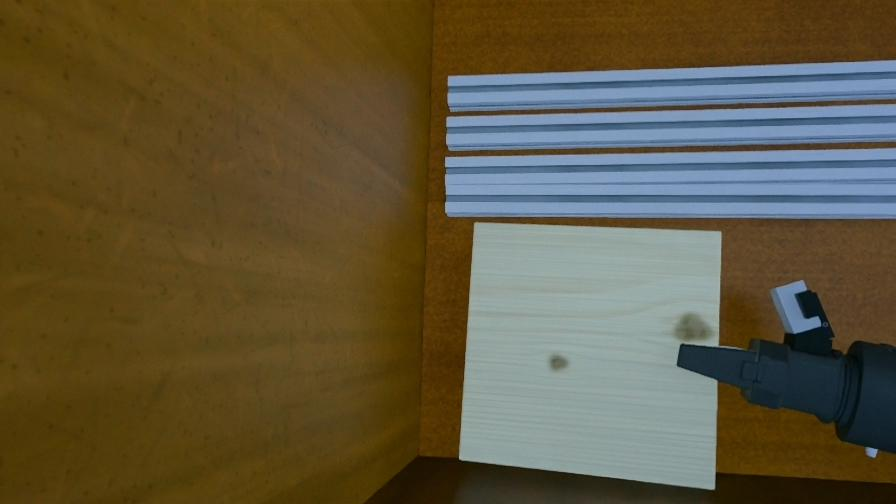

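>>> {"api": "move", "payload": {
  "joints": {"torso_yaw_rad": 0.47, "torso_squat_rad": 0.77},
  "min_time_s": 1.5,
  "cameras": ["head_camera", "right_wrist_camera"]
}}

Scene clock: 167.37 s.
Joint torques (N m): left_arm=[15.22 13.07 2.41 7.24 0.06 1.02 -0.08] | right_arm=[41.2 20.29 5.32 2.96 -1.33 -1.86 0.11]
External joint torques (N m): left_arm=[-3.14 -2.42 1.04 0.2 0.02 -0.09 -0.11] | right_arm=[36.88 29.54 5.94 1.15 -1.09 0 0.06]
Motor temperatures (°C): left_arm=[31 28 31 35 34 32 37] | right_arm=[34 30 31 31 36 39 34]
Wrist force (N): left_arm=[4.7 -2.1 -5.3] | right_arm=[-5.7 2.0 -0.9]
Wrist torque (N m): left_arm=[-0.07 0.41 0.06] | right_arm=[-0.28 -0.24 -0.13]
Wrist force, peak (N): left_arm=[5.6 -1.6 -5.8] | right_arm=[-16.6 2.1 -7.2]
move: contact_stop
base_odometry: x=+0.476 y=-0.082 heading=+0.003
lidar_m: 0.25 0.26 0.69 3.81 2.19 1.56 1.50 1.55 2.12 4.53 0.39 0.26
base_status: not commanded
joint_positions: torso_squat_rad=+0.768 torso_shift_rad=+0.496 torso_pitch_rad=+0.838 torso_yaw_rad=+0.491 left_shoulder_pitch_rad=+0.038 left_shoulder_roll_rad=+0.300 left_shoulder_yaw_rad=-0.043 left_elbow_rad=-0.196 left_forearm_roll_rad=-0.014 left_wrist_pitch_rad=+0.002 left_hand_roll_rad=+0.027 left_gripper_m=+0.099 right_shoulder_pitch_rad=-0.381 right_shoulder_roll_rad=-0.957 right_shoulder_yaw_rad=+0.916 right_elbow_rad=-0.315 right_forearm_roll_rad=-0.304 right_wrist_pitch_rad=-1.570 right_hand_roll_rad=-0.027 right_gripper_m=+0.099 head_pan_rad=-0.500 head_tilt_rad=+0.650
joint_status: torso_yaw_rad contact_stop (moved -0.110 of -0.130); the others done
wheel_motors_off: 0
on_its_own: right_wheel is at rest, and its effort (-61) is outside its rest range (-51 to +51)
motor_effort: left_wheel=+23(34) right_wheel=-61(78)
chest: x=+0.2415 y=+0.0000 z=+0.9302 quat_wxyz=(+0.886, +0.099, +0.395, +0.222) (m; base frame)
left_hand: x=-0.3416 y=+0.4204 z=+0.6070 quat_wxyz=(+0.895, +0.233, +0.358, +0.131) (m; base frame)
right_hand: x=+0.4483 y=-0.2080 z=+0.3634 quat_wxyz=(+0.611, +0.352, -0.496, +0.506) (m; base frame)
pictures: head_camera, right_wrist_camera
camera_calibration:
head_camera: T_world_to_cam=[[-0.0291504, -0.999475, -0.0141492, 0.0361274], [-0.989766, 0.0308396, -0.139329, 0.596573], [0.139693, 0.00994292, -0.990145, 0.928], [0, 0, 0, 1]] pos_world=[0.461886, 0.00848333, 1.00249]
right_wrist_camera: T_world_to_cam=[[0.0388142, -0.252586, -0.966796, 0.28022], [-0.960251, -0.277078, 0.0338382, 0.387609], [-0.276425, 0.927053, -0.253301, 0.481005], [0, 0, 0, 1]] pos_world=[0.494287, -0.26774, 0.379638]

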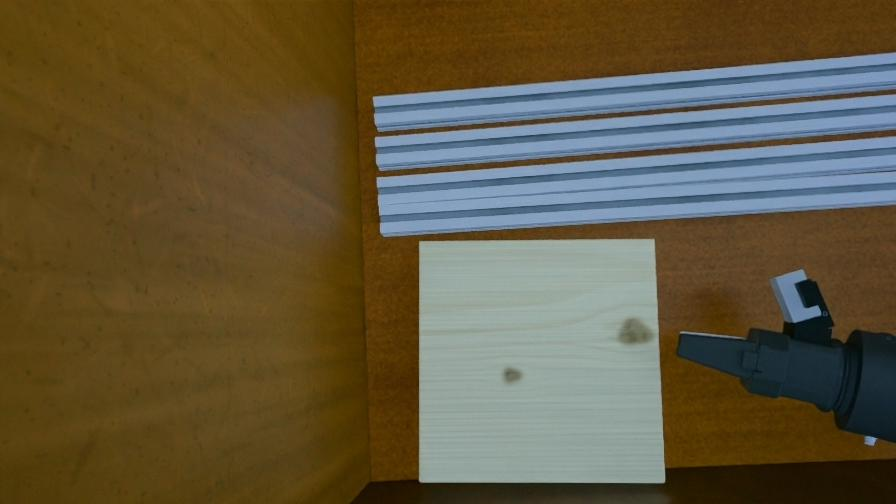

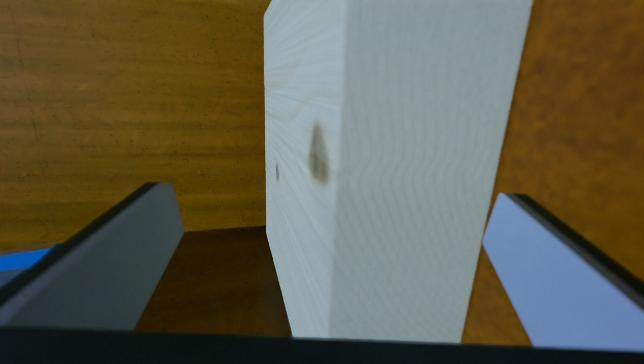

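>>> {"api": "move", "payload": {
  "base": {"x_m_s": 0.05, "for_s": 0.5},
  "cameras": ["head_camera"]
}}

Scene clock: 169.90 s.
Joint torques (N m): left_arm=[14.7 13.04 2.32 6.88 -0.02 0.93 0.12] | right_arm=[6.35 -7.33 0.38 2.61 -0.53 -1.76 -0.01]
External joint torques (N m): left_arm=[-3.66 -2.46 0.94 -0.16 -0.06 -0.19 0.08] | right_arm=[1.8 1.71 0.95 0.81 -0.3 0.1 -0.05]
Motor temperatures (°C): left_arm=[31 28 31 36 34 32 37] | right_arm=[34 30 31 31 36 38 34]
Wrist force (N): left_arm=[4.9 -2.3 -5.5] | right_arm=[-6.1 2.0 -0.6]
Wrist torque (N m): left_arm=[-0.07 0.42 0.04] | right_arm=[-0.25 -0.27 -0.12]
Wrist force, peak (N): left_arm=[5.2 -2.3 -6.3] | right_arm=[-7.0 1.9 -0.8]
move: done
base_odometry: x=+0.501 y=-0.082 heading=+0.004
lidar_m: 0.24 0.25 0.66 3.73 2.24 1.59 1.53 1.59 2.15 1.05 0.37 0.26
base_status: done (sent for 0.5 of 0.5 s)
joint_positions: torso_squat_rad=+0.768 torso_shift_rad=+0.495 torso_pitch_rad=+0.838 torso_yaw_rad=+0.490 left_shoulder_pitch_rad=+0.038 left_shoulder_roll_rad=+0.300 left_shoulder_yaw_rad=-0.043 left_elbow_rad=-0.196 left_forearm_roll_rad=-0.014 left_wrist_pitch_rad=+0.002 left_hand_roll_rad=+0.027 left_gripper_m=+0.099 right_shoulder_pitch_rad=-0.373 right_shoulder_roll_rad=-0.950 right_shoulder_yaw_rad=+0.917 right_elbow_rad=-0.315 right_forearm_roll_rad=-0.304 right_wrist_pitch_rad=-1.570 right_hand_roll_rad=-0.027 right_gripper_m=+0.099 head_pan_rad=-0.500 head_tilt_rad=+0.650
joint_status: not commanded
wheel_motors_off: 0
motor_effort: left_wheel=+18(43) right_wheel=-11(33)
chest: x=+0.2413 y=-0.0002 z=+0.9302 quat_wxyz=(+0.886, +0.099, +0.395, +0.221) (m; base frame)
left_hand: x=-0.3414 y=+0.4208 z=+0.6072 quat_wxyz=(+0.895, +0.234, +0.358, +0.131) (m; base frame)
right_hand: x=+0.4414 y=-0.2084 z=+0.3625 quat_wxyz=(+0.615, +0.355, -0.492, +0.504) (m; base frame)
pictures: head_camera
camera_calibration:
head_camera: T_world_to_cam=[[-0.0304671, -0.999436, -0.0141035, 0.0360897], [-0.989759, 0.0321348, -0.139087, 0.596222], [0.139462, 0.00972146, -0.99018, 0.928065], [0, 0, 0, 1]] pos_world=[0.461785, 0.00788776, 1.00239]

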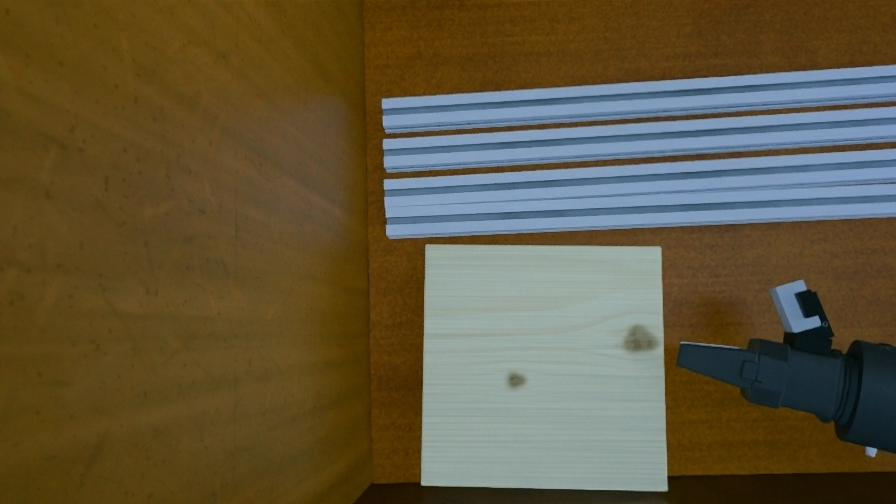

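>>> {"api": "move", "payload": {
  "target": {"side": "right", "x": 0.45, "y": -0.215, "z": 0.405, "quat_wxyz": [0.615, 0.355, -0.492, 0.504]},
  "min_time_s": 1,
  "cameras": ["head_camera"]
}}

Scene clock: 177.77 s.
Joint torques (N m): left_arm=[14.66 12.9 2.31 6.87 -0.03 1.04 0.07] | right_arm=[6.18 -9.79 -1.81 -0.56 -0.11 -2.03 0.07]
External joint torques (N m): left_arm=[-3.7 -2.6 0.93 -0.18 -0.07 -0.07 0.03] | right_arm=[0.98 0.16 -1.12 -0.19 -0.16 -0.16 0.03]
Motor temperatures (°C): left_arm=[31 28 31 36 34 32 37] | right_arm=[34 30 31 31 36 38 34]
Wrist force (N): left_arm=[4.7 -2.6 -5.6] | right_arm=[-5.8 1.7 -0.5]
Wrist torque (N m): left_arm=[0.02 0.38 0.06] | right_arm=[-0.22 -0.23 -0.11]
Wrist force, peak (N): left_arm=[5.5 -1.4 -6.1] | right_arm=[-7.3 1.7 -0.9]
move: done
base_odometry: x=+0.501 y=-0.082 heading=+0.004
lidar_m: 0.23 0.26 0.66 3.73 2.23 1.59 1.53 1.59 2.14 1.04 0.38 0.26
base_status: not commanded
joint_positions: torso_squat_rad=+0.768 torso_shift_rad=+0.495 torso_pitch_rad=+0.838 torso_yaw_rad=+0.490 left_shoulder_pitch_rad=+0.038 left_shoulder_roll_rad=+0.300 left_shoulder_yaw_rad=-0.043 left_elbow_rad=-0.196 left_forearm_roll_rad=-0.014 left_wrist_pitch_rad=+0.002 left_hand_roll_rad=+0.027 left_gripper_m=+0.099 right_shoulder_pitch_rad=-0.108 right_shoulder_roll_rad=-1.251 right_shoulder_yaw_rad=+0.826 right_elbow_rad=-0.948 right_forearm_roll_rad=-0.415 right_wrist_pitch_rad=-1.320 right_hand_roll_rad=+0.087 right_gripper_m=+0.099 head_pan_rad=-0.500 head_tilt_rad=+0.650
joint_status: all done
wheel_motors_off: 0
motor_effort: left_wheel=+19(19) right_wheel=-7(10)
chest: x=+0.2413 y=-0.0002 z=+0.9302 quat_wxyz=(+0.886, +0.099, +0.395, +0.221) (m; base frame)
left_hand: x=-0.3414 y=+0.4208 z=+0.6072 quat_wxyz=(+0.895, +0.234, +0.358, +0.131) (m; base frame)
right_hand: x=+0.4497 y=-0.2148 z=+0.4051 quat_wxyz=(+0.613, +0.358, -0.493, +0.503) (m; base frame)
right_hand_status: reached (checked arc, planned for 1.0 s): 0 mm and 0.4 deg off.
pictures: head_camera
camera_calibration:
head_camera: T_world_to_cam=[[-0.0304825, -0.999437, -0.0140047, 0.0359981], [-0.989758, 0.0321363, -0.13909, 0.596225], [0.139462, 0.00962147, -0.990181, 0.928067], [0, 0, 0, 1]] pos_world=[0.461785, 0.00788802, 1.00239]

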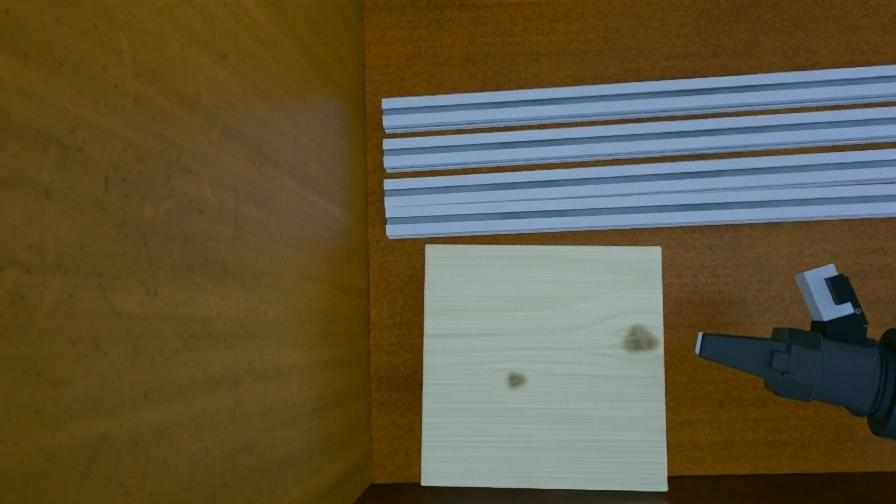

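>>> {"api": "move", "payload": {
  "target": {"side": "right", "x": 0.46, "y": -0.215, "z": 0.54, "quat_wxyz": [0.615, 0.355, -0.492, 0.504]},
  "min_time_s": 1,
  "cameras": []
}}

>>> {"api": "move", "payload": {
  "target": {"side": "right", "x": 0.46, "y": -0.215, "z": 0.7, "quat_wxyz": [0.615, 0.355, -0.492, 0.504]},
  "min_time_s": 1,
  "cameras": ["head_camera"]
}}

Scene clock: 181.10 s.
Joint torques (N m): left_arm=[14.71 13.17 2.26 7.04 -0.07 1.01 -0.01] | right_arm=[3.48 -6.03 -0.19 -2.82 0.95 -1.72 -0.31]
External joint torques (N m): left_arm=[-3.65 -2.33 0.88 -0.01 -0.11 -0.1 -0.05] | right_arm=[1.05 0.46 -1.59 -0.42 0.16 -0.04 -0.35]
Motor temperatures (°C): left_arm=[31 28 31 36 34 32 37] | right_arm=[34 30 31 31 36 38 34]
Wrist force (N): left_arm=[4.8 -2.5 -4.9] | right_arm=[-6.3 1.5 -1.0]
Wrist torque (N m): left_arm=[0.00 0.46 0.04] | right_arm=[-0.21 -0.30 -0.10]
Wrist force, peak (N): left_arm=[5.0 -2.5 -6.6] | right_arm=[-7.2 2.0 0.0]
move: done
base_odometry: x=+0.501 y=-0.082 heading=+0.004
lidar_m: 0.24 0.26 0.66 3.73 2.23 1.59 1.53 1.59 2.14 1.05 0.36 0.26
base_status: not commanded
joint_positions: torso_squat_rad=+0.768 torso_shift_rad=+0.495 torso_pitch_rad=+0.838 torso_yaw_rad=+0.490 left_shoulder_pitch_rad=+0.038 left_shoulder_roll_rad=+0.300 left_shoulder_yaw_rad=-0.043 left_elbow_rad=-0.196 left_forearm_roll_rad=-0.014 left_wrist_pitch_rad=+0.002 left_hand_roll_rad=+0.027 left_gripper_m=+0.099 right_shoulder_pitch_rad=+0.396 right_shoulder_roll_rad=-1.848 right_shoulder_yaw_rad=+0.759 right_elbow_rad=-1.756 right_forearm_roll_rad=-0.888 right_wrist_pitch_rad=-1.325 right_hand_roll_rad=+0.520 right_gripper_m=+0.099 head_pan_rad=-0.500 head_tilt_rad=+0.650
joint_status: all done
wheel_motors_off: 0
motor_effort: left_wheel=+20(21) right_wheel=-9(9)
chest: x=+0.2413 y=-0.0002 z=+0.9302 quat_wxyz=(+0.886, +0.099, +0.395, +0.221) (m; base frame)
left_hand: x=-0.3414 y=+0.4208 z=+0.6072 quat_wxyz=(+0.895, +0.234, +0.358, +0.131) (m; base frame)
right_hand: x=+0.4600 y=-0.2150 z=+0.5399 quat_wxyz=(+0.615, +0.355, -0.492, +0.504) (m; base frame)
right_hand_status: reached (checked arc, planned for 1.1 s): 0 mm and 0.0 deg off.
pictures: none
No camera images: "cameras" was empty.

Scene clock: 182.67 s.
Joint torques (N m): left_arm=[14.56 13.34 2.34 7.01 0.05 0.99 -0.02] | right_arm=[-1.15 -12.73 3.28 -2.23 1.11 -1.34 0.04]
External joint torques (N m): left_arm=[-3.8 -2.16 0.96 -0.03 0.01 -0.13 -0.06] | right_arm=[-1.04 0.07 -0.09 -0.14 0.03 0.14 -0.01]
Motor temperatures (°C): left_arm=[31 28 31 36 34 32 37] | right_arm=[34 30 31 30 36 38 34]
Wrist force (N): left_arm=[4.7 -1.4 -5.9] | right_arm=[-6.0 1.7 -0.5]
Wrist torque (N m): left_arm=[-0.11 0.40 0.03] | right_arm=[-0.18 -0.30 -0.15]
Wrist force, peak (N): left_arm=[4.7 -2.2 -6.4] | right_arm=[-7.7 1.4 -0.3]
move: done
base_odometry: x=+0.501 y=-0.082 heading=+0.004
lidar_m: 0.24 0.25 0.67 3.74 2.22 1.60 1.53 1.59 2.15 1.05 0.37 0.26
base_status: not commanded
joint_positions: torso_squat_rad=+0.768 torso_shift_rad=+0.495 torso_pitch_rad=+0.838 torso_yaw_rad=+0.490 left_shoulder_pitch_rad=+0.038 left_shoulder_roll_rad=+0.300 left_shoulder_yaw_rad=-0.043 left_elbow_rad=-0.196 left_forearm_roll_rad=-0.014 left_wrist_pitch_rad=+0.002 left_hand_roll_rad=+0.027 left_gripper_m=+0.099 right_shoulder_pitch_rad=-0.168 right_shoulder_roll_rad=-2.386 right_shoulder_yaw_rad=+1.663 right_elbow_rad=-2.281 right_forearm_roll_rad=-0.846 right_wrist_pitch_rad=-1.570 right_hand_roll_rad=+0.725 right_gripper_m=+0.099 head_pan_rad=-0.500 head_tilt_rad=+0.650
joint_status: all done
wheel_motors_off: 0
motor_effort: left_wheel=+19(21) right_wheel=-7(10)
chest: x=+0.2413 y=-0.0003 z=+0.9302 quat_wxyz=(+0.886, +0.099, +0.395, +0.221) (m; base frame)
left_hand: x=-0.3414 y=+0.4208 z=+0.6072 quat_wxyz=(+0.895, +0.234, +0.358, +0.131) (m; base frame)
right_hand: x=+0.4598 y=-0.2148 z=+0.6998 quat_wxyz=(+0.615, +0.355, -0.491, +0.505) (m; base frame)
right_hand_status: reached (checked arc, planned for 1.2 s): 0 mm and 0.2 deg off.
pictures: head_camera
camera_calibration:
head_camera: T_world_to_cam=[[-0.0304671, -0.999436, -0.0141035, 0.0360897], [-0.989759, 0.0321348, -0.139087, 0.596222], [0.139462, 0.00972146, -0.99018, 0.928065], [0, 0, 0, 1]] pos_world=[0.461785, 0.00788776, 1.00239]

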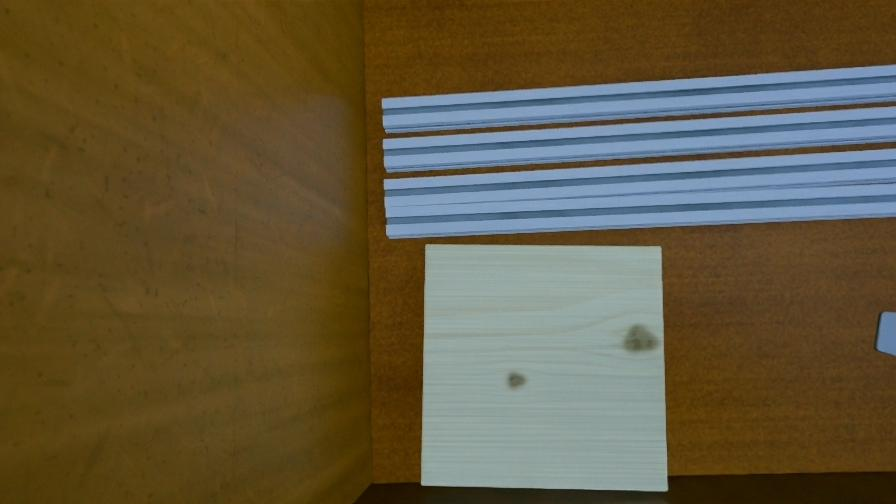

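Clear. Back out and stand upright.

>>> {"api": "move", "payload": {
  "base": {"x_m_s": -0.2, "for_s": 2.7},
  "cameras": []
}}

>>> {"api": "move", "payload": {
  "joints": {"torso_shift_rad": 0.0, "torso_pitch_rad": 0.2, "torso_squat_rad": 0.4, "torso_yaw_rad": 0.2, "head_tilt_rad": 0.55},
  "cameras": ["head_camera"]
}}

Scene clock: 187.40 s.
Joint torques (N m): left_arm=[17 13.13 2.43 6.95 0 1.13 0] | right_arm=[-1.45 -12.64 3.41 -2.12 1.07 -1.54 0.07]
External joint torques (N m): left_arm=[-1.41 -2.35 1.06 -0.11 -0.04 0.01 -0.04] | right_arm=[-1.35 0.14 0.03 -0.02 -0.02 -0.06 0.02]
Motor temperatures (°C): left_arm=[31 28 31 36 34 32 37] | right_arm=[34 30 31 30 36 38 34]
Wrist force (N): left_arm=[4.8 -1.7 -5.5] | right_arm=[-5.9 1.9 -1.0]
Wrist torque (N m): left_arm=[-0.12 0.44 0.04] | right_arm=[-0.22 -0.26 -0.13]
Wrist force, peak (N): left_arm=[5.4 -2.5 -6.1] | right_arm=[-7.0 1.7 -0.5]
move: done
base_odometry: x=-0.039 y=-0.085 heading=+0.005
lidar_m: 0.79 1.11 1.67 4.22 1.44 1.02 0.98 1.04 1.40 3.59 1.14 0.81
base_status: done (sent for 2.7 of 2.7 s)
joint_positions: torso_squat_rad=+0.768 torso_shift_rad=+0.497 torso_pitch_rad=+0.841 torso_yaw_rad=+0.489 left_shoulder_pitch_rad=+0.037 left_shoulder_roll_rad=+0.300 left_shoulder_yaw_rad=-0.043 left_elbow_rad=-0.196 left_forearm_roll_rad=-0.014 left_wrist_pitch_rad=+0.002 left_hand_roll_rad=+0.027 left_gripper_m=+0.099 right_shoulder_pitch_rad=-0.168 right_shoulder_roll_rad=-2.386 right_shoulder_yaw_rad=+1.663 right_elbow_rad=-2.281 right_forearm_roll_rad=-0.846 right_wrist_pitch_rad=-1.570 right_hand_roll_rad=+0.725 right_gripper_m=+0.099 head_pan_rad=-0.500 head_tilt_rad=+0.650
joint_status: not commanded
wheel_motors_off: 0
motor_effort: left_wheel=+11(25) right_wheel=-11(28)
chest: x=+0.2423 y=+0.0000 z=+0.9295 quat_wxyz=(+0.886, +0.099, +0.396, +0.221) (m; base frame)
left_hand: x=-0.3408 y=+0.4211 z=+0.6072 quat_wxyz=(+0.894, +0.233, +0.359, +0.130) (m; base frame)
right_hand: x=+0.4603 y=-0.2148 z=+0.6988 quat_wxyz=(+0.616, +0.355, -0.490, +0.504) (m; base frame)
pictures: none
No camera images: "cameras" was empty.

Scene clock: 191.57 s.
Joint torques (N m): left_arm=[3.96 7.88 1.74 1.67 -0.09 -0.21 0.05] | right_arm=[-1.94 -15.08 -0.45 0.93 -0.1 -2.02 0.06]
External joint torques (N m): left_arm=[-0.41 -1.66 0.9 -0.08 -0.13 -0.24 0.04] | right_arm=[-1.09 -0.13 0.02 0.26 -0.11 -0.1 0.03]
Motor temperatures (°C): left_arm=[31 28 31 36 34 32 37] | right_arm=[34 30 31 30 36 37 34]
Wrist force (N): left_arm=[1.6 -0.1 -6.6] | right_arm=[-5.1 4.6 -0.1]
Wrist torque (N m): left_arm=[-0.24 0.30 0.08] | right_arm=[-0.30 -0.24 -0.12]
Wrist force, peak (N): left_arm=[1.7 -1.7 -8.2] | right_arm=[-5.2 5.7 0.3]
move: done
base_odometry: x=-0.039 y=-0.085 heading=+0.005
lidar_m: 0.78 1.11 1.66 4.22 1.46 1.04 0.99 1.04 1.39 3.59 1.15 0.83
base_status: not commanded
joint_positions: torso_squat_rad=+0.400 torso_shift_rad=+0.000 torso_pitch_rad=+0.200 torso_yaw_rad=+0.200 left_shoulder_pitch_rad=+0.037 left_shoulder_roll_rad=+0.300 left_shoulder_yaw_rad=-0.043 left_elbow_rad=-0.196 left_forearm_roll_rad=-0.014 left_wrist_pitch_rad=+0.002 left_hand_roll_rad=+0.027 left_gripper_m=+0.099 right_shoulder_pitch_rad=-0.168 right_shoulder_roll_rad=-2.386 right_shoulder_yaw_rad=+1.663 right_elbow_rad=-2.281 right_forearm_roll_rad=-0.846 right_wrist_pitch_rad=-1.570 right_hand_roll_rad=+0.725 right_gripper_m=+0.099 head_pan_rad=-0.500 head_tilt_rad=+0.550
joint_status: all done
wheel_motors_off: 0
motor_effort: left_wheel=+14(15) right_wheel=-10(15)
chest: x=-0.1666 y=+0.0000 z=+1.2285 quat_wxyz=(+0.990, +0.010, +0.099, +0.099) (m; base frame)
left_hand: x=-0.3177 y=+0.4460 z=+0.5965 quat_wxyz=(+0.985, +0.159, +0.038, +0.057) (m; base frame)
right_hand: x=+0.0732 y=-0.2963 z=+1.1886 quat_wxyz=(+0.514, +0.071, -0.660, +0.543) (m; base frame)
pictures: head_camera
camera_calibration:
head_camera: T_world_to_cam=[[-0.292484, -0.955884, 0.0271741, -0.0662131], [-0.610447, 0.164762, -0.774731, 1.08673], [0.736076, -0.243185, -0.631707, 0.9212], [0, 0, 0, 1]] pos_world=[-0.0340474, -0.0183223, 1.42565]

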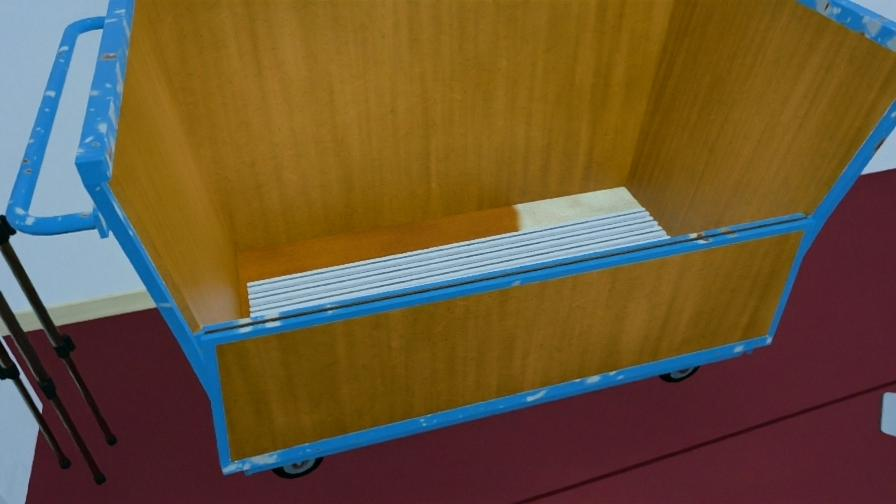

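>>> {"api": "finished_scene", "payload": {
  "scene": 2
}}

The scene is finished: the task was done.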